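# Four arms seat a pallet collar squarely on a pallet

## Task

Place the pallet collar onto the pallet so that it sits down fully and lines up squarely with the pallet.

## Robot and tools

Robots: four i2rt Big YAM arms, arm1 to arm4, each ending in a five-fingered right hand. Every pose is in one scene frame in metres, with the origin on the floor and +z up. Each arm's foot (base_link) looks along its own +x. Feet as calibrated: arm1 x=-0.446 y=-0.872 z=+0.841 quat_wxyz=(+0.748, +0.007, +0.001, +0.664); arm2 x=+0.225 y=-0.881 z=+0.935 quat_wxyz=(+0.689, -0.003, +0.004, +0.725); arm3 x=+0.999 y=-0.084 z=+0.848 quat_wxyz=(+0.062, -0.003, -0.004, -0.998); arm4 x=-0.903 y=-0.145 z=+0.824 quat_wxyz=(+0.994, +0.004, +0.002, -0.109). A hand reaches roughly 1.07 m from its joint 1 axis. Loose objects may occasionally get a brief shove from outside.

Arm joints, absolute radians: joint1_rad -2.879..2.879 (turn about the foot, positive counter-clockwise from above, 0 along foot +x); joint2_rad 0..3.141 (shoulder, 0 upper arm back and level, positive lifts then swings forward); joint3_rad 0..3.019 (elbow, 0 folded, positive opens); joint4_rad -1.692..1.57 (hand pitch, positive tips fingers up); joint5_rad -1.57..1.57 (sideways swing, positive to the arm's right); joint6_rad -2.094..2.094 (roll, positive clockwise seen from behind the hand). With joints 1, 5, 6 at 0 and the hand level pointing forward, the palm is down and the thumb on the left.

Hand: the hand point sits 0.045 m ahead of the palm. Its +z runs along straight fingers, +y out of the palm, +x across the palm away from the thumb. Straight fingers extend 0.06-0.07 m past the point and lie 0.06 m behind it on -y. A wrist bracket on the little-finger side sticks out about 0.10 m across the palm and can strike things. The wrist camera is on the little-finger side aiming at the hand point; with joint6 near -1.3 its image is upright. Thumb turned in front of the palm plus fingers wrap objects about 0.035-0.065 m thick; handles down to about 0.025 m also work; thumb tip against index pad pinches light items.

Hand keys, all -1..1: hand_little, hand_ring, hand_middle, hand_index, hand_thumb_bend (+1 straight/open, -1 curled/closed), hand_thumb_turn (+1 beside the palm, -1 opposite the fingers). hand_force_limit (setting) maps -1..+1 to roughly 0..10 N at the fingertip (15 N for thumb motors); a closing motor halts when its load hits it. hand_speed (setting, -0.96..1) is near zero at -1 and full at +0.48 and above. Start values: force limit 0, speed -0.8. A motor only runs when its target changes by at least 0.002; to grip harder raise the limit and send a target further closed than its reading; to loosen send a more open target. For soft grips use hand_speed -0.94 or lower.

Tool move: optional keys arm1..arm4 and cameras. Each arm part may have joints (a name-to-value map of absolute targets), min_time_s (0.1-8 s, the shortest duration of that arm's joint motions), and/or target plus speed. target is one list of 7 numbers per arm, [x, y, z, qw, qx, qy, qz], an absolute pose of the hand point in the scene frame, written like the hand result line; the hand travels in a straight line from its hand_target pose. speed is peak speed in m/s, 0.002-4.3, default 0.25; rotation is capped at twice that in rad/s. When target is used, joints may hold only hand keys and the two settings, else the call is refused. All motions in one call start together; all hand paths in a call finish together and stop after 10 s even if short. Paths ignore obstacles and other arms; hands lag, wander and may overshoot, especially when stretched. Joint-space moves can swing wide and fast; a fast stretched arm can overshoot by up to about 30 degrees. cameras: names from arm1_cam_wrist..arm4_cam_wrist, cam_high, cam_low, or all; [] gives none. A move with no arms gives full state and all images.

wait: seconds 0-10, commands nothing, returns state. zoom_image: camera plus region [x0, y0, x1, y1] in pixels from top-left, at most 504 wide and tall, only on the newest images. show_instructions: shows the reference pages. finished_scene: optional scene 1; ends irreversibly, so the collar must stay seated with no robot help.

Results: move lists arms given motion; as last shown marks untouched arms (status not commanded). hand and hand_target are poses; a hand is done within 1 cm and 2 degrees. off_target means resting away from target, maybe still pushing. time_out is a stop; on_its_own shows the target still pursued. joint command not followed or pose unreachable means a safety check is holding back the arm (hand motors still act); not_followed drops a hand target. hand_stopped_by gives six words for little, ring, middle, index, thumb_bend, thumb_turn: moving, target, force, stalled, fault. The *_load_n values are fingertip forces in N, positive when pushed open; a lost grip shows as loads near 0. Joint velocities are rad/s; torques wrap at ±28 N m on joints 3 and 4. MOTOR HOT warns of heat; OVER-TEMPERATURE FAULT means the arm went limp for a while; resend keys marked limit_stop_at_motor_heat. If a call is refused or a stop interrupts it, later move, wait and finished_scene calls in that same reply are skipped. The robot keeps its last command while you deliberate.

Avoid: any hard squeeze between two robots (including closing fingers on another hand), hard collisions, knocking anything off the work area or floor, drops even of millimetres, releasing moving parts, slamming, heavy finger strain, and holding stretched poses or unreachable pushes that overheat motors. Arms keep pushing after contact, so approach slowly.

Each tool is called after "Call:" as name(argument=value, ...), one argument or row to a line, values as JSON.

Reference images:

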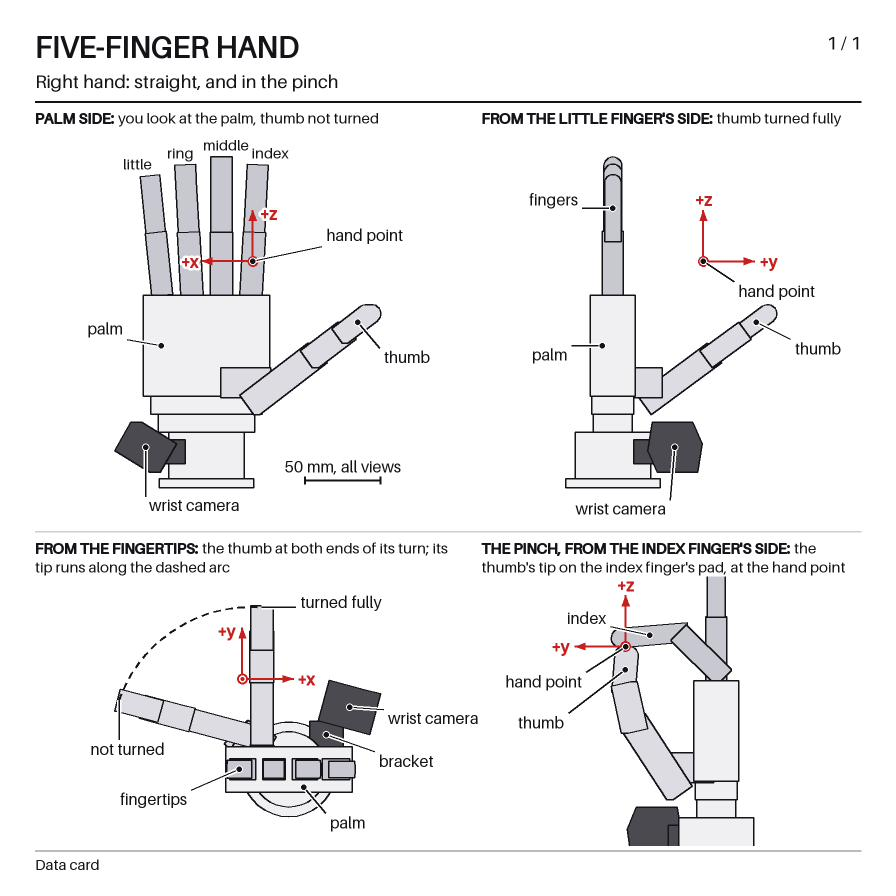

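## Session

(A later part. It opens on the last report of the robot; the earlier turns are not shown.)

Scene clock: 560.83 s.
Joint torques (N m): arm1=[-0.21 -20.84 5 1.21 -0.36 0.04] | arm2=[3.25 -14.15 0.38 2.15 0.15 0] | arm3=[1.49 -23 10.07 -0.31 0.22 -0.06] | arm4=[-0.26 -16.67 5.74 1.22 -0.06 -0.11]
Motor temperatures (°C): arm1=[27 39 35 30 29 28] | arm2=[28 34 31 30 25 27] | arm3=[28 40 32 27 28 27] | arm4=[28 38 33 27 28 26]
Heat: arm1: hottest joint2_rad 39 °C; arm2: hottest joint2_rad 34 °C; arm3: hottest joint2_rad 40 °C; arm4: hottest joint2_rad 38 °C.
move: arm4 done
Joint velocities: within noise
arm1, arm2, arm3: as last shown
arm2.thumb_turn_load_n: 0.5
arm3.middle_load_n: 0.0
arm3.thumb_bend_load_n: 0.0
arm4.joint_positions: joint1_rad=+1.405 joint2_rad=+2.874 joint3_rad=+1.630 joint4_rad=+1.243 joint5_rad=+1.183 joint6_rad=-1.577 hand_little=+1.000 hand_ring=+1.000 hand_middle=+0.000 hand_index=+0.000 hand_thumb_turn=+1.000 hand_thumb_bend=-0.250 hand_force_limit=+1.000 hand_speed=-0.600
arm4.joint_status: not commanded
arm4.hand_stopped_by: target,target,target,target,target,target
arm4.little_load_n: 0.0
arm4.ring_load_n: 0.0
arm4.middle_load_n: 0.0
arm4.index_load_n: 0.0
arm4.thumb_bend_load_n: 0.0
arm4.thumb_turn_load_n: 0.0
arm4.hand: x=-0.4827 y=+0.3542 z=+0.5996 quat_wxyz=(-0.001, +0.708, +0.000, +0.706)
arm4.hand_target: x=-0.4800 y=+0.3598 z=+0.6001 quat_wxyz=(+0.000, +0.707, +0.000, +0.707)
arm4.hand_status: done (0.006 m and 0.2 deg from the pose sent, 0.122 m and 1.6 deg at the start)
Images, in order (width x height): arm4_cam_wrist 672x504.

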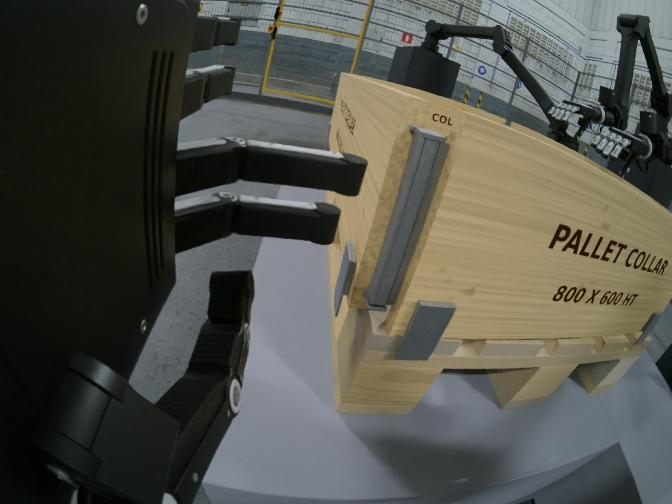

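Call:
move(
  arm4={"target":[-0.520,0.260,0.880,0,0.7071,0,0.7071],"speed":0.35},
  arm3={"target":[0.430,-0.400,0.780,-0.0522,-0.0036,0.9962,0.0697],"speed":0.3},
)

Call:
move(
  arm4={"joints":{"joint1_rad":0.45,"joint2_rad":2.2,"joint3_rad":1.75,"joint4_rad":0.2,"joint5_rad":-1.2,"joint6_rad":0.0,"hand_index":0.35,"hand_middle":0.35,"hand_ring":0.35,"hand_little":0.35,"hand_thumb_turn":-1,"hand_thumb_bend":0.9,"hand_speed":0.0},"min_time_s":3.5},
  arm3={"joints":{"joint1_rad":0.1,"joint2_rad":1.9,"joint3_rad":1.3,"joint4_rad":-0.6,"joint5_rad":0.0,"joint6_rad":-0.6},"min_time_s":3},
  cameras=["cam_high","arm4_cam_wrist"],
)

Scene clock: 566.40 s.
Joint torques (N m): arm1=[-0.97 -21.25 4.89 1.26 -0.42 0.05] | arm2=[3.25 -13.92 0.35 2.21 0.14 -0.01] | arm3=[2.32 -23.41 7.87 -0.59 0.25 -0.07] | arm4=[-0.15 -12.86 4.7 1.21 -0.09 0.07]
Motor temperatures (°C): arm1=[27 39 34 30 29 28] | arm2=[28 34 31 30 25 27] | arm3=[28 40 32 27 28 27] | arm4=[28 38 33 27 28 26]
Heat: arm1: hottest joint2_rad 39 °C; arm2: hottest joint2_rad 34 °C; arm3: hottest joint2_rad 40 °C; arm4: hottest joint2_rad 38 °C.
move: arm3 off_target; arm4 done
Joint velocities: within noise
arm1, arm2: as last shown
arm2.index_load_n: -0.5
arm2.thumb_turn_load_n: 0.0
arm3.joint_positions: joint1_rad=+0.476 joint2_rad=+2.409 joint3_rad=+2.055 joint4_rad=-1.180 joint5_rad=+0.176 joint6_rad=-0.978 hand_little=+0.000 hand_ring=+0.000 hand_middle=+1.000 hand_index=+1.000 hand_thumb_turn=+1.000 hand_thumb_bend=+0.300 hand_force_limit=+1.000 hand_speed=-0.600
arm3.joint_status: not commanded
arm3.hand_stopped_by: target,target,target,target,target,target
arm3.little_load_n: 0.0
arm3.ring_load_n: 0.0
arm3.middle_load_n: 0.0
arm3.index_load_n: 0.0
arm3.thumb_bend_load_n: 0.0
arm3.thumb_turn_load_n: 0.0
arm3.hand: x=+0.4186 y=-0.4001 z=+0.7930 quat_wxyz=(+0.067, +0.002, -0.996, -0.058)
arm3.hand_target: x=+0.4300 y=-0.3999 z=+0.7802 quat_wxyz=(+0.052, +0.004, -0.996, -0.070)
arm3.hand_status: off_target (0.017 m and 2.2 deg from the pose sent, 0.301 m and 0.7 deg at the start)
arm4.joint_positions: joint1_rad=+1.405 joint2_rad=+2.075 joint3_rad=+0.950 joint4_rad=+1.148 joint5_rad=+1.186 joint6_rad=-1.595 hand_little=+1.000 hand_ring=+1.000 hand_middle=+0.000 hand_index=+0.000 hand_thumb_turn=+1.000 hand_thumb_bend=-0.250 hand_force_limit=+1.000 hand_speed=-0.600
arm4.joint_status: not commanded
arm4.hand_stopped_by: target,target,target,target,target,target
arm4.little_load_n: 0.0
arm4.ring_load_n: 0.0
arm4.middle_load_n: 0.0
arm4.index_load_n: 0.5
arm4.thumb_bend_load_n: 0.0
arm4.thumb_turn_load_n: 0.0
arm4.hand: x=-0.5188 y=+0.2599 z=+0.8833 quat_wxyz=(-0.001, +0.705, -0.002, +0.709)
arm4.hand_target: x=-0.5200 y=+0.2599 z=+0.8800 quat_wxyz=(+0.000, +0.707, +0.000, +0.707)
arm4.hand_status: done (0.004 m and 0.4 deg from the pose sent, 0.298 m and 0.3 deg at the start)
pictures: none

Scene clock: 570.60 s.
Joint torques (N m): arm1=[-1.2 -20.95 5.01 1.39 -0.4 0.06] | arm2=[3.43 -14.1 0.4 2.19 0.14 -0.02] | arm3=[0.97 -18.49 7.25 1.32 -0.12 -0.01] | arm4=[0.32 -17.67 11.75 1.25 -0.39 0.14]
Motor temperatures (°C): arm1=[27 39 34 30 29 28] | arm2=[28 34 31 30 25 27] | arm3=[28 40 32 27 28 27] | arm4=[28 38 33 27 28 26]
Heat: arm1: hottest joint2_rad 39 °C; arm2: hottest joint2_rad 34 °C; arm3: hottest joint2_rad 40 °C; arm4: hottest joint2_rad 38 °C.
move: arm3 done; arm4 done
Joint velocities: within noise
arm1, arm2: as last shown
arm2.index_load_n: 0.0
arm3.joint_positions: joint1_rad=+0.110 joint2_rad=+1.900 joint3_rad=+1.308 joint4_rad=-0.617 joint5_rad=+0.003 joint6_rad=-0.609 hand_little=+0.000 hand_ring=+0.000 hand_middle=+1.000 hand_index=+1.000 hand_thumb_turn=+1.000 hand_thumb_bend=+0.300 hand_force_limit=+1.000 hand_speed=-0.600
arm3.joint_status: all done
arm3.hand_stopped_by: target,target,target,target,target,target
arm3.little_load_n: 0.0
arm3.ring_load_n: 0.0
arm3.middle_load_n: 0.0
arm3.index_load_n: 0.0
arm3.thumb_bend_load_n: 0.0
arm3.thumb_turn_load_n: 0.0
arm3.hand: x=+0.4544 y=-0.2029 z=+0.8311 quat_wxyz=(+0.151, -0.351, -0.918, +0.104)
arm3.hand_target: x=+0.4528 y=-0.1989 z=+0.8289 quat_wxyz=(+0.153, -0.359, -0.914, +0.108)
arm3.hand_status: not commanded
arm4.joint_positions: joint1_rad=+0.444 joint2_rad=+2.189 joint3_rad=+1.706 joint4_rad=+0.209 joint5_rad=-1.198 joint6_rad=-0.010 hand_little=+0.350 hand_ring=+0.350 hand_middle=+0.350 hand_index=+0.350 hand_thumb_turn=-1.000 hand_thumb_bend=+0.900 hand_force_limit=+1.000 hand_speed=+0.000
arm4.joint_status: all done
arm4.hand_stopped_by: target,target,target,target,target,target
arm4.little_load_n: 0.0
arm4.ring_load_n: 0.0
arm4.middle_load_n: 0.0
arm4.index_load_n: 0.0
arm4.thumb_bend_load_n: 0.0
arm4.thumb_turn_load_n: 0.0
arm4.hand: x=-0.2325 y=+0.2031 z=+0.9571 quat_wxyz=(-0.673, +0.725, -0.141, -0.039)
arm4.hand_target: x=-0.2251 y=+0.2097 z=+0.9681 quat_wxyz=(-0.676, +0.723, -0.134, -0.037)
arm4.hand_status: not commanded
pictures: arm4_cam_wrist, cam_high
Images, in order (width x height): arm4_cam_wrist 672x504, cam_high 672x504.

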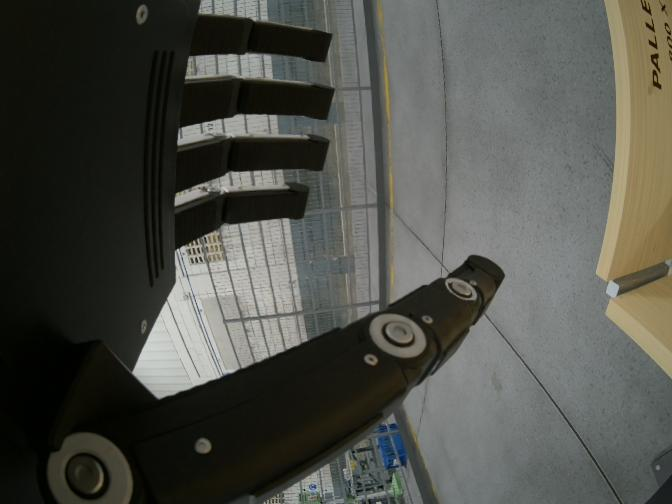

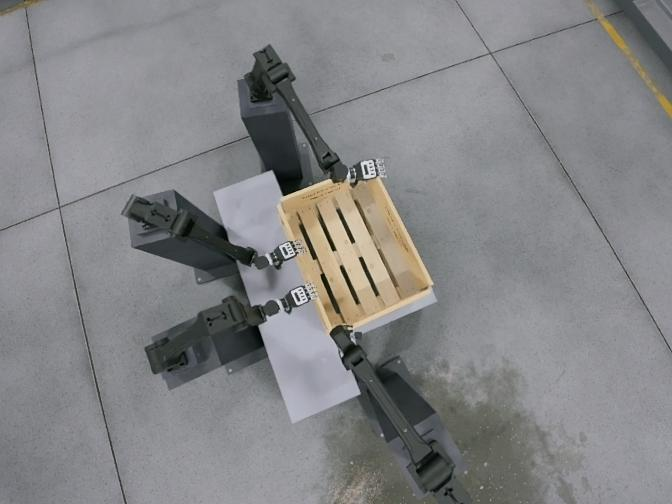

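Call:
move(
  arm3={"joints":{"joint1_rad":-0.34,"joint2_rad":2.2,"joint3_rad":1.75,"joint4_rad":0.2,"joint5_rad":1.2,"joint6_rad":0.0,"hand_index":0.35,"hand_middle":0.35,"hand_ring":0.35,"hand_little":0.35,"hand_thumb_turn":-1,"hand_thumb_bend":0.9,"hand_speed":0.0},"min_time_s":3},
  arm4={"target":[-0.250,0.272,0.740,0.629,-0.777,0,0],"speed":0.25},
  cameras=["arm4_cam_wrist","arm3_cam_wrist","cam_high"],
)

Scene clock: 574.40 s.
Joint torques (N m): arm1=[-0.73 -20.25 4.97 1.44 -0.43 0.08] | arm2=[3.31 -14.15 0.39 2.1 0.12 0] | arm3=[0.56 -20.84 11.92 2.04 0.31 -0.06] | arm4=[-0.03 -19.96 10.15 1.11 -0.48 -0.07]
Motor temperatures (°C): arm1=[27 39 34 30 29 28] | arm2=[28 34 31 30 25 27] | arm3=[28 39 32 27 28 27] | arm4=[28 38 33 27 28 26]
Heat: arm1: hottest joint2_rad 39 °C; arm2: hottest joint2_rad 34 °C; arm3: hottest joint2_rad 39 °C; arm4: hottest joint2_rad 38 °C.
move: arm3 done; arm4 off_target
Joint velocities: within noise
arm1, arm2: as last shown
arm1.index_load_n: -0.5
arm3.joint_positions: joint1_rad=-0.335 joint2_rad=+2.169 joint3_rad=+1.711 joint4_rad=+0.181 joint5_rad=+1.197 joint6_rad=-0.009 hand_little=+0.350 hand_ring=+0.350 hand_middle=+0.350 hand_index=+0.350 hand_thumb_turn=-1.000 hand_thumb_bend=+0.900 hand_force_limit=+1.000 hand_speed=+0.000
arm3.joint_status: all done
arm3.hand_stopped_by: target,target,target,target,target,target
arm3.little_load_n: 0.0
arm3.ring_load_n: 0.0
arm3.middle_load_n: 0.0
arm3.index_load_n: 0.0
arm3.thumb_bend_load_n: 0.0
arm3.thumb_turn_load_n: 0.5
arm3.hand: x=+0.2692 y=+0.2481 z=+0.9799 quat_wxyz=(+0.667, -0.728, -0.152, -0.037)
arm3.hand_target: x=+0.2585 y=+0.2547 z=+0.9790 quat_wxyz=(+0.672, -0.728, -0.137, -0.027)
arm3.hand_status: not commanded
arm4.joint_positions: joint1_rad=+0.556 joint2_rad=+2.511 joint3_rad=+1.779 joint4_rad=+0.112 joint5_rad=-1.171 joint6_rad=-0.543 hand_little=+0.350 hand_ring=+0.350 hand_middle=+0.350 hand_index=+0.350 hand_thumb_turn=-1.000 hand_thumb_bend=+0.900 hand_force_limit=+1.000 hand_speed=+0.000
arm4.joint_status: not commanded
arm4.hand_stopped_by: target,target,target,target,target,target
arm4.little_load_n: 0.0
arm4.ring_load_n: 0.0
arm4.middle_load_n: 0.0
arm4.index_load_n: 0.0
arm4.thumb_bend_load_n: 0.0
arm4.thumb_turn_load_n: 0.0
arm4.hand: x=-0.2652 y=+0.2658 z=+0.7241 quat_wxyz=(-0.625, +0.780, -0.014, -0.015)
arm4.hand_target: x=-0.2509 y=+0.2717 z=+0.7403 quat_wxyz=(-0.629, +0.777, +0.000, +0.000)
arm4.hand_status: off_target (0.023 m and 2.5 deg from the pose sent, 0.228 m and 18.6 deg at the start)
pictures: arm3_cam_wrist, arm4_cam_wrist, cam_high
Images, in order (width x height): arm3_cam_wrist 672x504, arm4_cam_wrist 672x504, cam_high 672x504.

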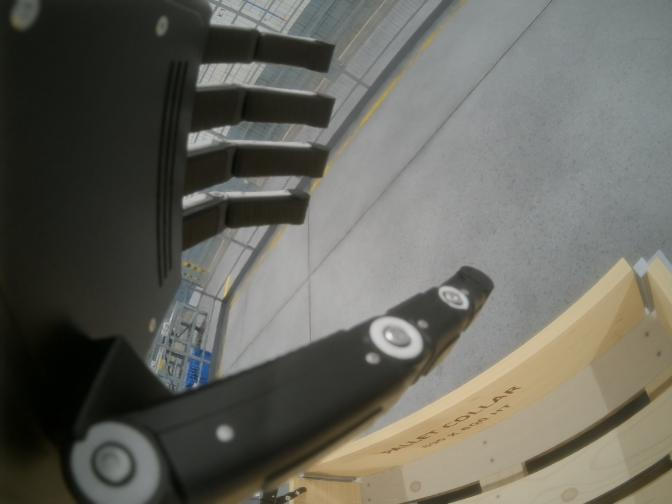

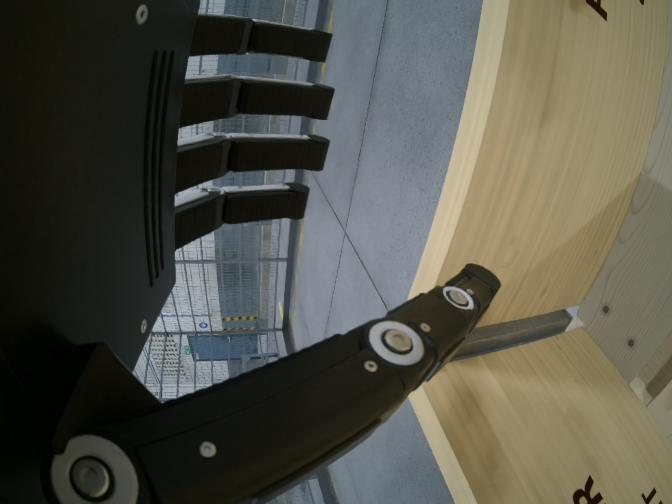

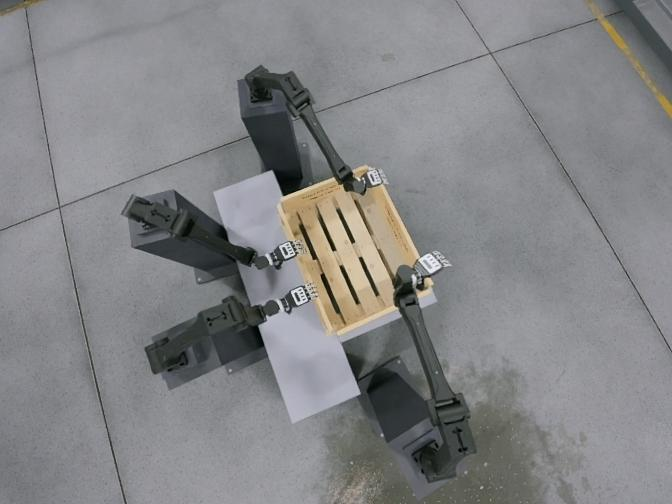

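Call:
move(
  arm3={"target":[0.250,0.296,0.720,0.629,-0.777,0,0],"speed":0.25},
  arm4={"target":[-0.240,0.278,0.640,0.629,-0.777,0,0],"speed":0.1},
  cameras=["arm4_cam_wrist","arm3_cam_wrist"],
)

Scene clock: 576.80 s.
Joint torques (N m): arm1=[-0.79 -20.25 4.92 1.11 -0.38 0.08] | arm2=[3.37 -14.27 0.39 2.09 0.16 -0.02] | arm3=[0.62 -24.76 10.32 0.4 0.61 -0.06] | arm4=[-0.21 -18.9 9.52 1.96 -0.4 -0.04]
Motor temperatures (°C): arm1=[27 40 33 30 29 28] | arm2=[28 34 31 30 25 27] | arm3=[28 39 32 27 28 27] | arm4=[28 38 34 27 28 26]
Heat: arm1: hottest joint2_rad 40 °C; arm2: hottest joint2_rad 34 °C; arm3: hottest joint2_rad 39 °C; arm4: hottest joint2_rad 38 °C.
move: arm3 off_target; arm4 off_target
Joint velocities: within noise
arm1, arm2: as last shown
arm1.little_load_n: -0.5
arm1.index_load_n: 0.0
arm3.joint_positions: joint1_rad=-0.384 joint2_rad=+2.629 joint3_rad=+1.942 joint4_rad=+0.040 joint5_rad=+1.230 joint6_rad=+0.604 hand_little=+0.350 hand_ring=+0.350 hand_middle=+0.350 hand_index=+0.350 hand_thumb_turn=-1.000 hand_thumb_bend=+0.900 hand_force_limit=+1.000 hand_speed=+0.000
arm3.joint_status: not commanded
arm3.hand_stopped_by: target,target,target,target,target,target
arm3.little_load_n: 0.0
arm3.ring_load_n: 0.0
arm3.middle_load_n: -0.5
arm3.index_load_n: 0.0
arm3.thumb_bend_load_n: 0.5
arm3.thumb_turn_load_n: 0.0
arm3.hand: x=+0.2515 y=+0.2836 z=+0.7207 quat_wxyz=(+0.629, -0.778, -0.010, +0.002)
arm3.hand_target: x=+0.2505 y=+0.2958 z=+0.7202 quat_wxyz=(+0.629, -0.777, +0.000, +0.000)
arm3.hand_status: off_target (0.012 m and 1.2 deg from the pose sent, 0.265 m and 19.3 deg at the start)
arm4.joint_positions: joint1_rad=+0.560 joint2_rad=+2.714 joint3_rad=+1.940 joint4_rad=+0.162 joint5_rad=-1.172 joint6_rad=-0.545 hand_little=+0.350 hand_ring=+0.350 hand_middle=+0.350 hand_index=+0.350 hand_thumb_turn=-1.000 hand_thumb_bend=+0.900 hand_force_limit=+1.000 hand_speed=+0.000
arm4.joint_status: not commanded
arm4.hand_stopped_by: target,target,target,target,target,target
arm4.little_load_n: 1.0
arm4.ring_load_n: 0.0
arm4.middle_load_n: 0.0
arm4.index_load_n: 0.0
arm4.thumb_bend_load_n: 0.5
arm4.thumb_turn_load_n: 0.0
arm4.hand: x=-0.2510 y=+0.2749 z=+0.6404 quat_wxyz=(-0.626, +0.780, -0.009, -0.013)
arm4.hand_target: x=-0.2406 y=+0.2778 z=+0.6401 quat_wxyz=(-0.629, +0.777, +0.000, +0.000)
arm4.hand_status: off_target (0.011 m and 1.9 deg from the pose sent, 0.089 m and 2.5 deg at the start)
pictures: arm3_cam_wrist, arm4_cam_wrist
Images, in order (width x height): arm3_cam_wrist 672x504, arm4_cam_wrist 672x504.

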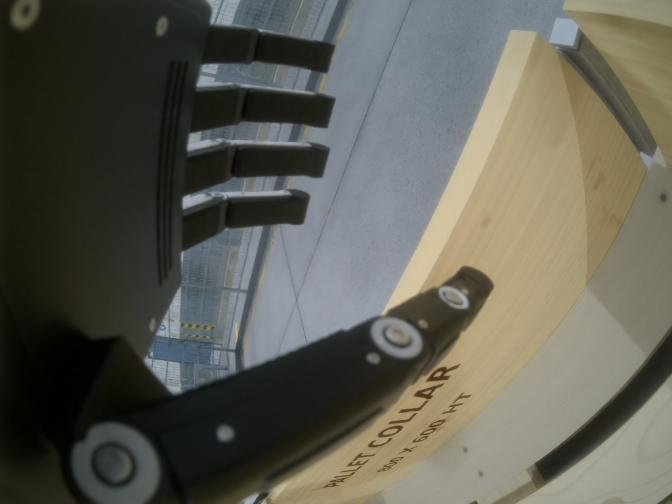

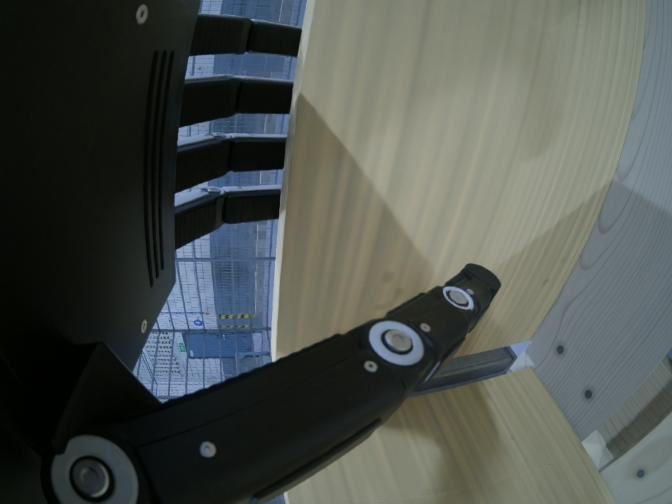

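Call:
move(
  arm3={"target":[0.250,0.314,0.700,0.629,-0.777,0,0],"speed":0.12},
  arm4={"target":[-0.240,0.280,0.622,0.629,-0.777,0,0],"speed":0.08},
)

Call:
move(
  arm3={"target":[0.250,0.312,0.612,0.629,-0.777,0,0],"speed":0.1},
  cameras=["arm4_cam_wrist","arm3_cam_wrist"],
)

Scene clock: 578.33 s.
Joint torques (N m): arm1=[-1.38 -20.37 4.92 1.18 -0.35 0.08] | arm2=[3.37 -14.21 0.38 2.17 0.13 -0.02] | arm3=[0.85 -23.36 10.28 1.81 0.35 -0.21] | arm4=[-0.44 -18.55 9.2 1.91 -0.32 -0.01]
Motor temperatures (°C): arm1=[27 40 33 30 29 28] | arm2=[28 34 31 30 25 27] | arm3=[28 39 32 27 28 27] | arm4=[28 38 34 27 28 26]
Heat: arm1: hottest joint2_rad 40 °C; arm2: hottest joint2_rad 34 °C; arm3: hottest joint2_rad 39 °C; arm4: hottest joint2_rad 38 °C.
move: arm3 off_target; arm4 done
Joint velocities: within noise
arm1, arm2: as last shown
arm1.little_load_n: 0.0
arm2.thumb_bend_load_n: 0.5
arm3.joint_positions: joint1_rad=-0.411 joint2_rad=+2.668 joint3_rad=+1.983 joint4_rad=+0.049 joint5_rad=+1.218 joint6_rad=+0.586 hand_little=+0.350 hand_ring=+0.350 hand_middle=+0.350 hand_index=+0.350 hand_thumb_turn=-1.000 hand_thumb_bend=+0.900 hand_force_limit=+1.000 hand_speed=+0.000
arm3.joint_status: not commanded
arm3.hand_stopped_by: target,target,target,target,target,target
arm3.little_load_n: 0.0
arm3.ring_load_n: 0.0
arm3.middle_load_n: 0.0
arm3.index_load_n: 0.0
arm3.thumb_bend_load_n: 0.0
arm3.thumb_turn_load_n: 0.0
arm3.hand: x=+0.2543 y=+0.3045 z=+0.7069 quat_wxyz=(+0.627, -0.779, -0.006, -0.004)
arm3.hand_target: x=+0.2507 y=+0.3137 z=+0.7003 quat_wxyz=(+0.629, -0.777, +0.000, +0.000)
arm3.hand_status: off_target (0.012 m and 0.9 deg from the pose sent, 0.037 m and 1.2 deg at the start)
arm4.joint_positions: joint1_rad=+0.564 joint2_rad=+2.749 joint3_rad=+1.975 joint4_rad=+0.176 joint5_rad=-1.172 joint6_rad=-0.545 hand_little=+0.350 hand_ring=+0.350 hand_middle=+0.350 hand_index=+0.350 hand_thumb_turn=-1.000 hand_thumb_bend=+0.900 hand_force_limit=+1.000 hand_speed=+0.000
arm4.joint_status: not commanded
arm4.hand_stopped_by: target,target,target,target,target,target
arm4.little_load_n: 1.5
arm4.ring_load_n: 0.0
arm4.middle_load_n: 0.0
arm4.index_load_n: 0.0
arm4.thumb_bend_load_n: 0.0
arm4.thumb_turn_load_n: 0.0
arm4.hand: x=-0.2479 y=+0.2798 z=+0.6287 quat_wxyz=(-0.628, +0.778, -0.003, -0.009)
arm4.hand_target: x=-0.2404 y=+0.2797 z=+0.6221 quat_wxyz=(-0.629, +0.777, +0.000, +0.000)
arm4.hand_status: done (0.010 m and 1.1 deg from the pose sent, 0.022 m and 1.9 deg at the start)
pictures: none

Scene clock: 580.00 s.
Joint torques (N m): arm1=[-0.73 -21.19 4.98 1.11 -0.44 0.04] | arm2=[3.31 -14.21 0.43 2.06 0.17 -0.03] | arm3=[0.91 -23.77 9.94 1.42 0.42 -0.17] | arm4=[-0.44 -18.55 9.2 1.92 -0.32 -0.01]
Motor temperatures (°C): arm1=[27 40 33 30 29 28] | arm2=[28 34 31 30 25 27] | arm3=[28 39 32 27 28 27] | arm4=[28 38 34 27 28 26]
Heat: arm1: hottest joint2_rad 40 °C; arm2: hottest joint2_rad 34 °C; arm3: hottest joint2_rad 39 °C; arm4: hottest joint2_rad 38 °C.
move: arm3 off_target
Joint velocities: within noise
arm1, arm4: as last shown
arm1.ring_load_n: -0.5
arm2.joint_positions: joint1_rad=+0.034 joint2_rad=+2.542 joint3_rad=+0.874 joint4_rad=+1.438 joint5_rad=+0.004 joint6_rad=-0.014 hand_little=+0.350 hand_ring=+0.350 hand_middle=+0.350 hand_index=+0.350 hand_thumb_turn=-1.000 hand_thumb_bend=+0.900 hand_force_limit=+0.800 hand_speed=+0.000
arm2.joint_status: not commanded
arm2.hand_stopped_by: target,target,target,target,target,target
arm2.little_load_n: 0.0
arm2.ring_load_n: 0.0
arm2.middle_load_n: 0.0
arm2.index_load_n: 0.0
arm2.thumb_bend_load_n: 0.0
arm2.thumb_turn_load_n: 0.0
arm2.hand: x=+0.1465 y=-0.3041 z=+0.7172 quat_wxyz=(-0.617, +0.786, +0.037, -0.021)
arm2.hand_target: x=+0.1401 y=-0.3002 z=+0.7297 quat_wxyz=(-0.629, +0.776, +0.034, -0.028)
arm2.hand_status: not commanded
arm3.joint_positions: joint1_rad=-0.412 joint2_rad=+2.860 joint3_rad=+2.122 joint4_rad=+0.102 joint5_rad=+1.218 joint6_rad=+0.586 hand_little=+0.350 hand_ring=+0.350 hand_middle=+0.350 hand_index=+0.350 hand_thumb_turn=-1.000 hand_thumb_bend=+0.900 hand_force_limit=+1.000 hand_speed=+0.000
arm3.joint_status: not commanded
arm3.hand_stopped_by: target,target,target,target,target,target
arm3.little_load_n: 0.0
arm3.ring_load_n: 0.0
arm3.middle_load_n: 0.0
arm3.index_load_n: 0.0
arm3.thumb_bend_load_n: 0.0
arm3.thumb_turn_load_n: 0.0
arm3.hand: x=+0.2523 y=+0.3046 z=+0.6197 quat_wxyz=(+0.627, -0.779, -0.006, -0.004)
arm3.hand_target: x=+0.2506 y=+0.3118 z=+0.6124 quat_wxyz=(+0.629, -0.777, +0.000, +0.000)
arm3.hand_status: off_target (0.011 m and 0.8 deg from the pose sent, 0.095 m and 0.9 deg at the start)
pictures: arm3_cam_wrist, arm4_cam_wrist
Images, in order (width x height): arm3_cam_wrist 672x504, arm4_cam_wrist 672x504.

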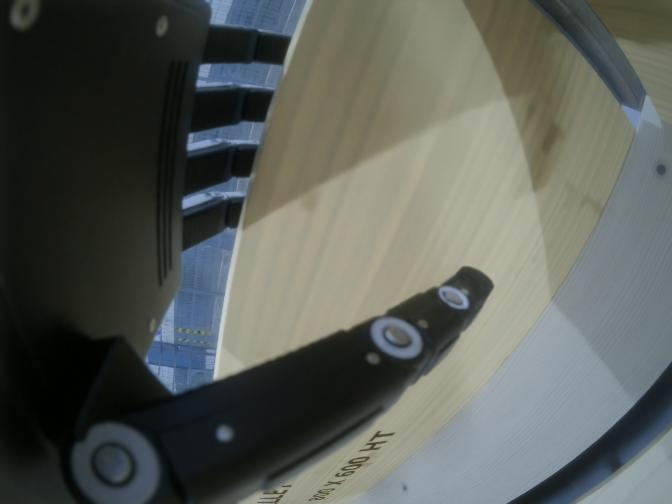

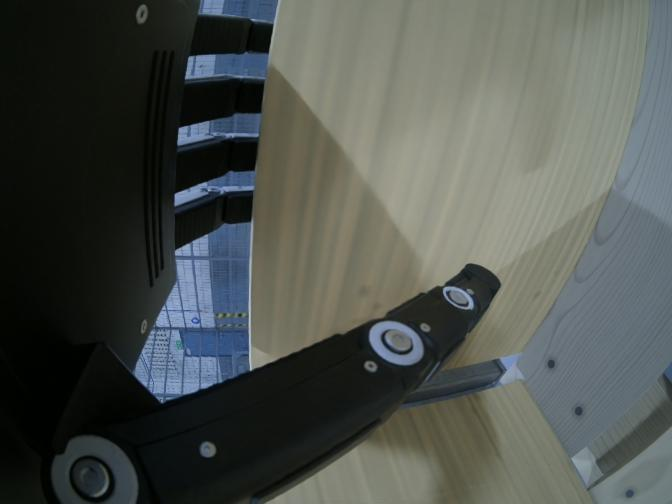

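Call:
move(
  arm3={"joints":{"hand_force_limit":0.0,"hand_speed":-0.85,"hand_little":-0.5,"hand_ring":-0.5,"hand_middle":-0.5,"hand_index":-0.5,"hand_thumb_bend":0.0}},
  arm4={"joints":{"hand_force_limit":0.0,"hand_speed":-0.85,"hand_little":-0.5,"hand_ring":-0.5,"hand_middle":-0.5,"hand_index":-0.5,"hand_thumb_bend":0.0}},
  arm1={"target":[-0.078,-0.277,0.632,0.629,-0.776,-0.034,0.028],"speed":0.1},
  arm2={"target":[0.143,-0.274,0.634,0.629,-0.776,-0.034,0.028],"speed":0.12},
)

Call:
move(
  arm3={"joints":{"hand_force_limit":0.9,"hand_little":-0.55,"hand_ring":-0.55,"hand_middle":-0.55,"hand_index":-0.55,"hand_thumb_bend":-0.05}},
  arm4={"joints":{"hand_force_limit":0.9,"hand_little":-0.55,"hand_ring":-0.55,"hand_middle":-0.55,"hand_index":-0.55,"hand_thumb_bend":-0.05}},
  arm1={"joints":{"hand_force_limit":0.0,"hand_speed":-0.85,"hand_little":-0.5,"hand_ring":-0.5,"hand_middle":-0.5,"hand_index":-0.5,"hand_thumb_bend":0.0}},
  arm2={"joints":{"hand_force_limit":0.0,"hand_speed":-0.85,"hand_little":-0.5,"hand_ring":-0.5,"hand_middle":-0.5,"hand_index":-0.5,"hand_thumb_bend":0.0}},
)

Call:
move(
  arm1={"joints":{"hand_force_limit":0.8,"hand_little":-0.55,"hand_ring":-0.55,"hand_middle":-0.55,"hand_index":-0.55,"hand_thumb_bend":-0.05}},
  arm2={"joints":{"hand_force_limit":0.8,"hand_little":-0.55,"hand_ring":-0.55,"hand_middle":-0.55,"hand_index":-0.55,"hand_thumb_bend":-0.05}},
  cameras=["arm1_cam_wrist","arm2_cam_wrist","arm4_cam_wrist","arm3_cam_wrist","cam_low"],
)

Scene clock: 584.27 s.
Joint torques (N m): arm1=[-0.62 -17.96 7.9 2.17 -0.23 0.06] | arm2=[2.2 -13.27 1.46 1.95 -0.02 -0.04] | arm3=[2.61 -23.77 9.22 1.28 0.63 -0.19] | arm4=[-2.9 -18.9 8.02 1.46 -0.69 0.15]
Motor temperatures (°C): arm1=[27 40 33 30 29 28] | arm2=[28 34 31 30 25 27] | arm3=[28 39 33 27 28 27] | arm4=[28 38 34 27 28 26]
Heat: arm1: hottest joint2_rad 40 °C; arm2: hottest joint2_rad 34 °C; arm3: hottest joint2_rad 39 °C; arm4: hottest joint2_rad 38 °C.
move: arm1 done; arm2 done; arm3 off_target; arm4 off_target
Joint velocities: within noise
arm1.joint_positions: joint1_rad=-0.656 joint2_rad=+2.565 joint3_rad=+1.368 joint4_rad=+0.853 joint5_rad=-0.841 joint6_rad=-0.265 hand_little=+0.350 hand_ring=+0.350 hand_middle=+0.350 hand_index=+0.350 hand_thumb_turn=-1.000 hand_thumb_bend=+0.900 hand_force_limit=+0.700 hand_speed=+0.000
arm1.joint_status: not commanded
arm1.hand_stopped_by: target,target,target,target,target,target
arm1.little_load_n: 0.0
arm1.ring_load_n: 0.0
arm1.middle_load_n: 0.0
arm1.index_load_n: -0.5
arm1.thumb_bend_load_n: 0.0
arm1.thumb_turn_load_n: 0.0
arm1.hand: x=-0.0843 y=-0.2807 z=+0.6389 quat_wxyz=(-0.625, +0.779, +0.035, -0.032)
arm1.hand_target: x=-0.0782 y=-0.2774 z=+0.6322 quat_wxyz=(-0.629, +0.776, +0.034, -0.028)
arm1.hand_status: done (0.010 m and 0.8 deg from the pose sent, 0.057 m and 1.2 deg at the start)
arm2.joint_positions: joint1_rad=+0.034 joint2_rad=+2.780 joint3_rad=+1.111 joint4_rad=+1.453 joint5_rad=-0.004 joint6_rad=-0.014 hand_little=+0.350 hand_ring=+0.350 hand_middle=+0.350 hand_index=+0.350 hand_thumb_turn=-1.000 hand_thumb_bend=+0.900 hand_force_limit=+0.800 hand_speed=+0.000
arm2.joint_status: not commanded
arm2.hand_stopped_by: target,target,target,target,target,target
arm2.little_load_n: 0.0
arm2.ring_load_n: -0.5
arm2.middle_load_n: 0.0
arm2.index_load_n: 0.0
arm2.thumb_bend_load_n: 0.0
arm2.thumb_turn_load_n: 0.0
arm2.hand: x=+0.1424 y=-0.2765 z=+0.6335 quat_wxyz=(-0.623, +0.781, +0.039, -0.024)
arm2.hand_target: x=+0.1430 y=-0.2740 z=+0.6341 quat_wxyz=(-0.629, +0.776, +0.034, -0.028)
arm2.hand_status: done (0.003 m and 1.2 deg from the pose sent, 0.089 m and 2.0 deg at the start)
arm3.joint_positions: joint1_rad=-0.435 joint2_rad=+2.860 joint3_rad=+2.133 joint4_rad=+0.110 joint5_rad=+1.210 joint6_rad=+0.586 hand_little=-0.218 hand_ring=-0.203 hand_middle=-0.189 hand_index=-0.217 hand_thumb_turn=-1.000 hand_thumb_bend=+0.614 hand_force_limit=+0.000 hand_speed=-0.850
arm3.joint_status: hand_little off_target (ended at -0.218, target -0.500); hand_ring off_target (ended at -0.203, target -0.500); hand_middle off_target (ended at -0.189, target -0.500); hand_index off_target (ended at -0.217, target -0.500); hand_thumb_bend off_target (ended at +0.614, target +0.000); the others done
arm3.hand_stopped_by: force,force,force,force,force,target
arm3.little_load_n: 4.5
arm3.ring_load_n: 6.0
arm3.middle_load_n: 3.5
arm3.index_load_n: 6.0
arm3.thumb_bend_load_n: 8.0
arm3.thumb_turn_load_n: 0.0
arm3.hand: x=+0.2551 y=+0.3229 z=+0.6244 quat_wxyz=(+0.628, -0.778, +0.007, -0.002)
arm3.hand_target: x=+0.2505 y=+0.3117 z=+0.6124 quat_wxyz=(+0.629, -0.777, +0.000, +0.000)
arm3.hand_status: not commanded
arm4.joint_positions: joint1_rad=+0.592 joint2_rad=+2.751 joint3_rad=+1.992 joint4_rad=+0.187 joint5_rad=-1.160 joint6_rad=-0.560 hand_little=-0.232 hand_ring=-0.190 hand_middle=-0.147 hand_index=-0.176 hand_thumb_turn=-1.000 hand_thumb_bend=+0.548 hand_force_limit=+0.000 hand_speed=-0.850
arm4.joint_status: hand_little off_target (ended at -0.232, target -0.500); hand_ring off_target (ended at -0.190, target -0.500); hand_middle off_target (ended at -0.147, target -0.500); hand_index off_target (ended at -0.176, target -0.500); hand_thumb_bend off_target (ended at +0.548, target +0.000); the others done
arm4.hand_stopped_by: force,force,force,force,force,target
arm4.little_load_n: 7.0
arm4.ring_load_n: 3.5
arm4.middle_load_n: 0.0
arm4.index_load_n: 3.0
arm4.thumb_bend_load_n: 8.0
arm4.thumb_turn_load_n: 0.5
arm4.hand: x=-0.2500 y=+0.3003 z=+0.6327 quat_wxyz=(-0.629, +0.777, +0.018, +0.000)
arm4.hand_target: x=-0.2405 y=+0.2798 z=+0.6221 quat_wxyz=(-0.629, +0.777, +0.000, +0.000)
arm4.hand_status: not commanded
pictures: none

Scene clock: 588.10 s.
Joint torques (N m): arm1=[-0.73 -18.08 7.16 2.04 -0.26 0.09] | arm2=[2.32 -13.45 0.36 2.02 -0.02 -0.03] | arm3=[3.31 -23.88 9.4 1.33 0.77 -0.19] | arm4=[-2.96 -18.9 7.99 1.46 -0.67 0.14]
Motor temperatures (°C): arm1=[27 40 33 30 29 28] | arm2=[28 34 31 30 25 27] | arm3=[28 38 33 27 28 27] | arm4=[28 38 34 27 28 26]
Heat: arm1: hottest joint2_rad 40 °C; arm2: hottest joint2_rad 34 °C; arm3: hottest joint2_rad 38 °C; arm4: hottest joint2_rad 38 °C.
move: arm1 off_target; arm2 off_target; arm3 off_target; arm4 off_target
Joint velocities: within noise
arm1.joint_positions: joint1_rad=-0.653 joint2_rad=+2.565 joint3_rad=+1.377 joint4_rad=+0.853 joint5_rad=-0.838 joint6_rad=-0.265 hand_little=-0.218 hand_ring=-0.148 hand_middle=-0.093 hand_index=-0.051 hand_thumb_turn=-1.000 hand_thumb_bend=+0.460 hand_force_limit=+0.000 hand_speed=-0.850
arm1.joint_status: hand_little off_target (ended at -0.218, target -0.500); hand_ring off_target (ended at -0.148, target -0.500); hand_middle off_target (ended at -0.093, target -0.500); hand_index off_target (ended at -0.051, target -0.500); hand_thumb_bend off_target (ended at +0.460, target +0.000); the others done
arm1.hand_stopped_by: force,force,force,force,force,target
arm1.little_load_n: 7.0
arm1.ring_load_n: 1.5
arm1.middle_load_n: 0.0
arm1.index_load_n: 0.0
arm1.thumb_bend_load_n: 7.0
arm1.thumb_turn_load_n: 1.0
arm1.hand: x=-0.0831 y=-0.2762 z=+0.6414 quat_wxyz=(-0.627, +0.777, +0.038, -0.030)
arm1.hand_target: x=-0.0783 y=-0.2773 z=+0.6322 quat_wxyz=(-0.629, +0.776, +0.034, -0.028)
arm1.hand_status: not commanded
arm2.joint_positions: joint1_rad=+0.034 joint2_rad=+2.780 joint3_rad=+1.128 joint4_rad=+1.453 joint5_rad=-0.004 joint6_rad=-0.014 hand_little=-0.300 hand_ring=-0.245 hand_middle=-0.203 hand_index=-0.202 hand_thumb_turn=-1.000 hand_thumb_bend=+0.604 hand_force_limit=+0.000 hand_speed=-0.850
arm2.joint_status: hand_little off_target (ended at -0.300, target -0.500); hand_ring off_target (ended at -0.245, target -0.500); hand_middle off_target (ended at -0.203, target -0.500); hand_index off_target (ended at -0.202, target -0.500); hand_thumb_bend off_target (ended at +0.604, target +0.000); the others done
arm2.hand_stopped_by: force,force,force,force,force,target
arm2.little_load_n: 6.0
arm2.ring_load_n: 5.5
arm2.middle_load_n: 4.5
arm2.index_load_n: 4.5
arm2.thumb_bend_load_n: 8.5
arm2.thumb_turn_load_n: 0.0
arm2.hand: x=+0.1417 y=-0.2682 z=+0.6370 quat_wxyz=(-0.629, +0.776, +0.039, -0.025)
arm2.hand_target: x=+0.1430 y=-0.2740 z=+0.6341 quat_wxyz=(-0.629, +0.776, +0.034, -0.028)
arm2.hand_status: not commanded
arm3.joint_positions: joint1_rad=-0.437 joint2_rad=+2.860 joint3_rad=+2.133 joint4_rad=+0.110 joint5_rad=+1.206 joint6_rad=+0.586 hand_little=-0.255 hand_ring=-0.226 hand_middle=-0.220 hand_index=-0.240 hand_thumb_turn=-1.000 hand_thumb_bend=+0.610 hand_force_limit=+0.900 hand_speed=-0.850
arm3.joint_status: hand_little off_target (ended at -0.255, target -0.550); hand_ring off_target (ended at -0.226, target -0.550); hand_middle off_target (ended at -0.220, target -0.550); hand_index off_target (ended at -0.240, target -0.550); hand_thumb_bend off_target (ended at +0.610, target -0.050); the others done
arm3.hand_stopped_by: force,force,force,force,force,target
arm3.little_load_n: 11.0
arm3.ring_load_n: 8.0
arm3.middle_load_n: 10.5
arm3.index_load_n: 9.5
arm3.thumb_bend_load_n: 15.0
arm3.thumb_turn_load_n: 0.0
arm3.hand: x=+0.2553 y=+0.3240 z=+0.6240 quat_wxyz=(+0.627, -0.779, +0.006, -0.001)
arm3.hand_target: x=+0.2506 y=+0.3118 z=+0.6124 quat_wxyz=(+0.629, -0.777, +0.000, +0.000)
arm3.hand_status: not commanded
arm4.joint_positions: joint1_rad=+0.593 joint2_rad=+2.751 joint3_rad=+1.993 joint4_rad=+0.187 joint5_rad=-1.161 joint6_rad=-0.560 hand_little=-0.256 hand_ring=-0.228 hand_middle=-0.198 hand_index=-0.214 hand_thumb_turn=-1.000 hand_thumb_bend=+0.521 hand_force_limit=+0.900 hand_speed=-0.850
arm4.joint_status: hand_little off_target (ended at -0.256, target -0.550); hand_ring off_target (ended at -0.228, target -0.550); hand_middle off_target (ended at -0.198, target -0.550); hand_index off_target (ended at -0.214, target -0.550); hand_thumb_bend off_target (ended at +0.521, target -0.050); the others done
arm4.hand_stopped_by: force,force,force,force,force,target
arm4.little_load_n: 8.5
arm4.ring_load_n: 10.0
arm4.middle_load_n: 9.0
arm4.index_load_n: 9.5
arm4.thumb_bend_load_n: 14.5
arm4.thumb_turn_load_n: 0.5
arm4.hand: x=-0.2501 y=+0.3009 z=+0.6330 quat_wxyz=(-0.629, +0.777, +0.019, +0.000)
arm4.hand_target: x=-0.2404 y=+0.2799 z=+0.6223 quat_wxyz=(-0.629, +0.777, +0.000, +0.000)
arm4.hand_status: not commanded
pictures: none

Scene clock: 588.67 s.
Joint torques (N m): arm1=[-0.79 -18.43 7.23 2.04 -0.3 0.05] | arm2=[2.32 -13.39 0.36 1.98 -0.01 -0.03] | arm3=[3.19 -23.65 9.33 1.29 0.73 -0.18] | arm4=[-2.9 -18.9 7.98 1.46 -0.67 0.14]
Motor temperatures (°C): arm1=[27 40 33 30 29 28] | arm2=[28 34 31 30 25 27] | arm3=[28 38 33 27 28 27] | arm4=[28 38 34 27 28 26]
Heat: arm1: hottest joint2_rad 40 °C; arm2: hottest joint2_rad 34 °C; arm3: hottest joint2_rad 38 °C; arm4: hottest joint2_rad 38 °C.
move: arm1 off_target; arm2 off_target
Joint velocities: within noise
arm1.joint_positions: joint1_rad=-0.652 joint2_rad=+2.565 joint3_rad=+1.377 joint4_rad=+0.853 joint5_rad=-0.838 joint6_rad=-0.265 hand_little=-0.229 hand_ring=-0.185 hand_middle=-0.145 hand_index=-0.130 hand_thumb_turn=-1.000 hand_thumb_bend=+0.439 hand_force_limit=+0.800 hand_speed=-0.850
arm1.joint_status: hand_little off_target (ended at -0.229, target -0.550); hand_ring off_target (ended at -0.185, target -0.550); hand_middle off_target (ended at -0.145, target -0.550); hand_index off_target (ended at -0.130, target -0.550); hand_thumb_bend off_target (ended at +0.439, target -0.050); the others done
arm1.hand_stopped_by: force,force,force,force,force,target
arm1.little_load_n: 5.5
arm1.ring_load_n: 9.0
arm1.middle_load_n: 9.0
arm1.index_load_n: 12.0
arm1.thumb_bend_load_n: 15.5
arm1.thumb_turn_load_n: 0.5
arm1.hand: x=-0.0832 y=-0.2761 z=+0.6414 quat_wxyz=(-0.627, +0.777, +0.038, -0.030)
arm1.hand_target: x=-0.0783 y=-0.2773 z=+0.6322 quat_wxyz=(-0.629, +0.776, +0.034, -0.028)
arm1.hand_status: not commanded
arm2.joint_positions: joint1_rad=+0.034 joint2_rad=+2.780 joint3_rad=+1.128 joint4_rad=+1.453 joint5_rad=-0.004 joint6_rad=-0.014 hand_little=-0.324 hand_ring=-0.269 hand_middle=-0.227 hand_index=-0.240 hand_thumb_turn=-1.000 hand_thumb_bend=+0.590 hand_force_limit=+0.800 hand_speed=-0.850
arm2.joint_status: hand_little off_target (ended at -0.324, target -0.550); hand_ring off_target (ended at -0.269, target -0.550); hand_middle off_target (ended at -0.227, target -0.550); hand_index off_target (ended at -0.240, target -0.550); hand_thumb_bend off_target (ended at +0.590, target -0.050); the others done
arm2.hand_stopped_by: force,force,force,force,force,target
arm2.little_load_n: 8.5
arm2.ring_load_n: 8.5
arm2.middle_load_n: 9.5
arm2.index_load_n: 11.5
arm2.thumb_bend_load_n: 13.5
arm2.thumb_turn_load_n: 0.0
arm2.hand: x=+0.1417 y=-0.2682 z=+0.6370 quat_wxyz=(-0.629, +0.776, +0.039, -0.025)
arm2.hand_target: x=+0.1429 y=-0.2740 z=+0.6341 quat_wxyz=(-0.629, +0.776, +0.034, -0.028)
arm2.hand_status: not commanded
arm3, arm4: as last shown
arm3.middle_load_n: 11.0
arm3.index_load_n: 9.0
arm3.thumb_turn_load_n: 0.5
arm4.middle_load_n: 9.5
arm4.thumb_bend_load_n: 15.0
arm4.hand_target: x=-0.2403 y=+0.2799 z=+0.6223 quat_wxyz=(-0.629, +0.777, +0.000, +0.000)
pictures: arm1_cam_wrist, arm2_cam_wrist, arm3_cam_wrist, arm4_cam_wrist, cam_low
Images, in order (width x height): arm1_cam_wrist 672x504, arm2_cam_wrist 672x504, arm3_cam_wrist 672x504, arm4_cam_wrist 672x504, cam_low 672x504.

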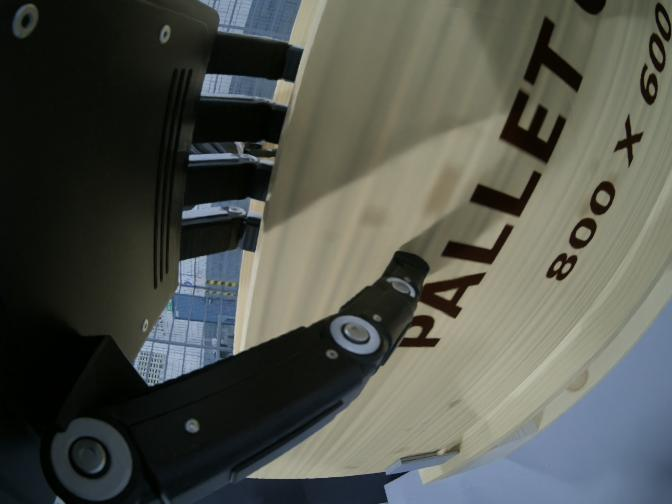

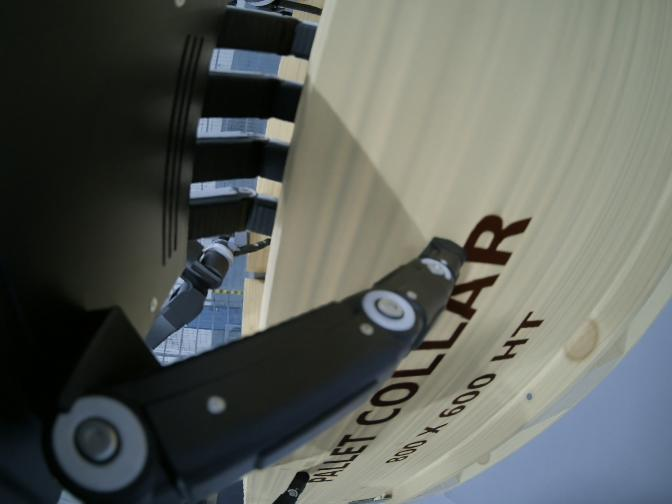

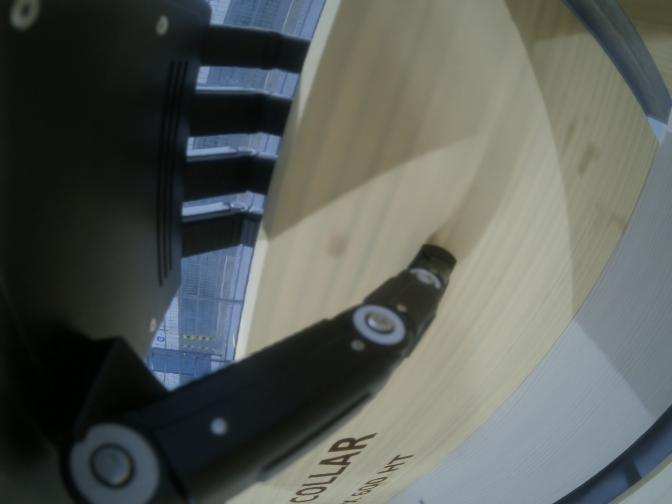

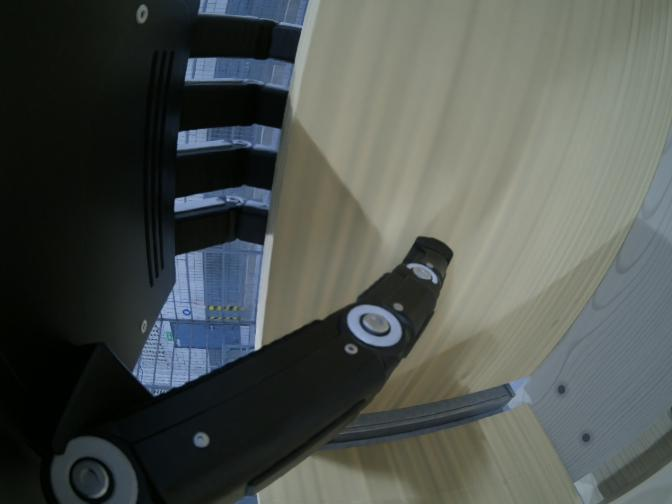

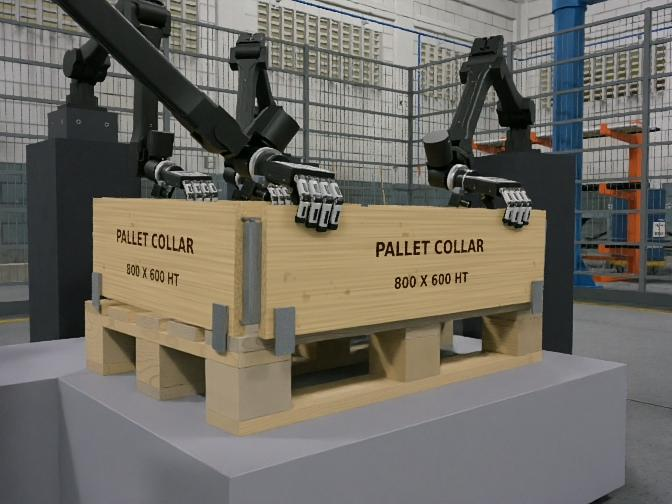

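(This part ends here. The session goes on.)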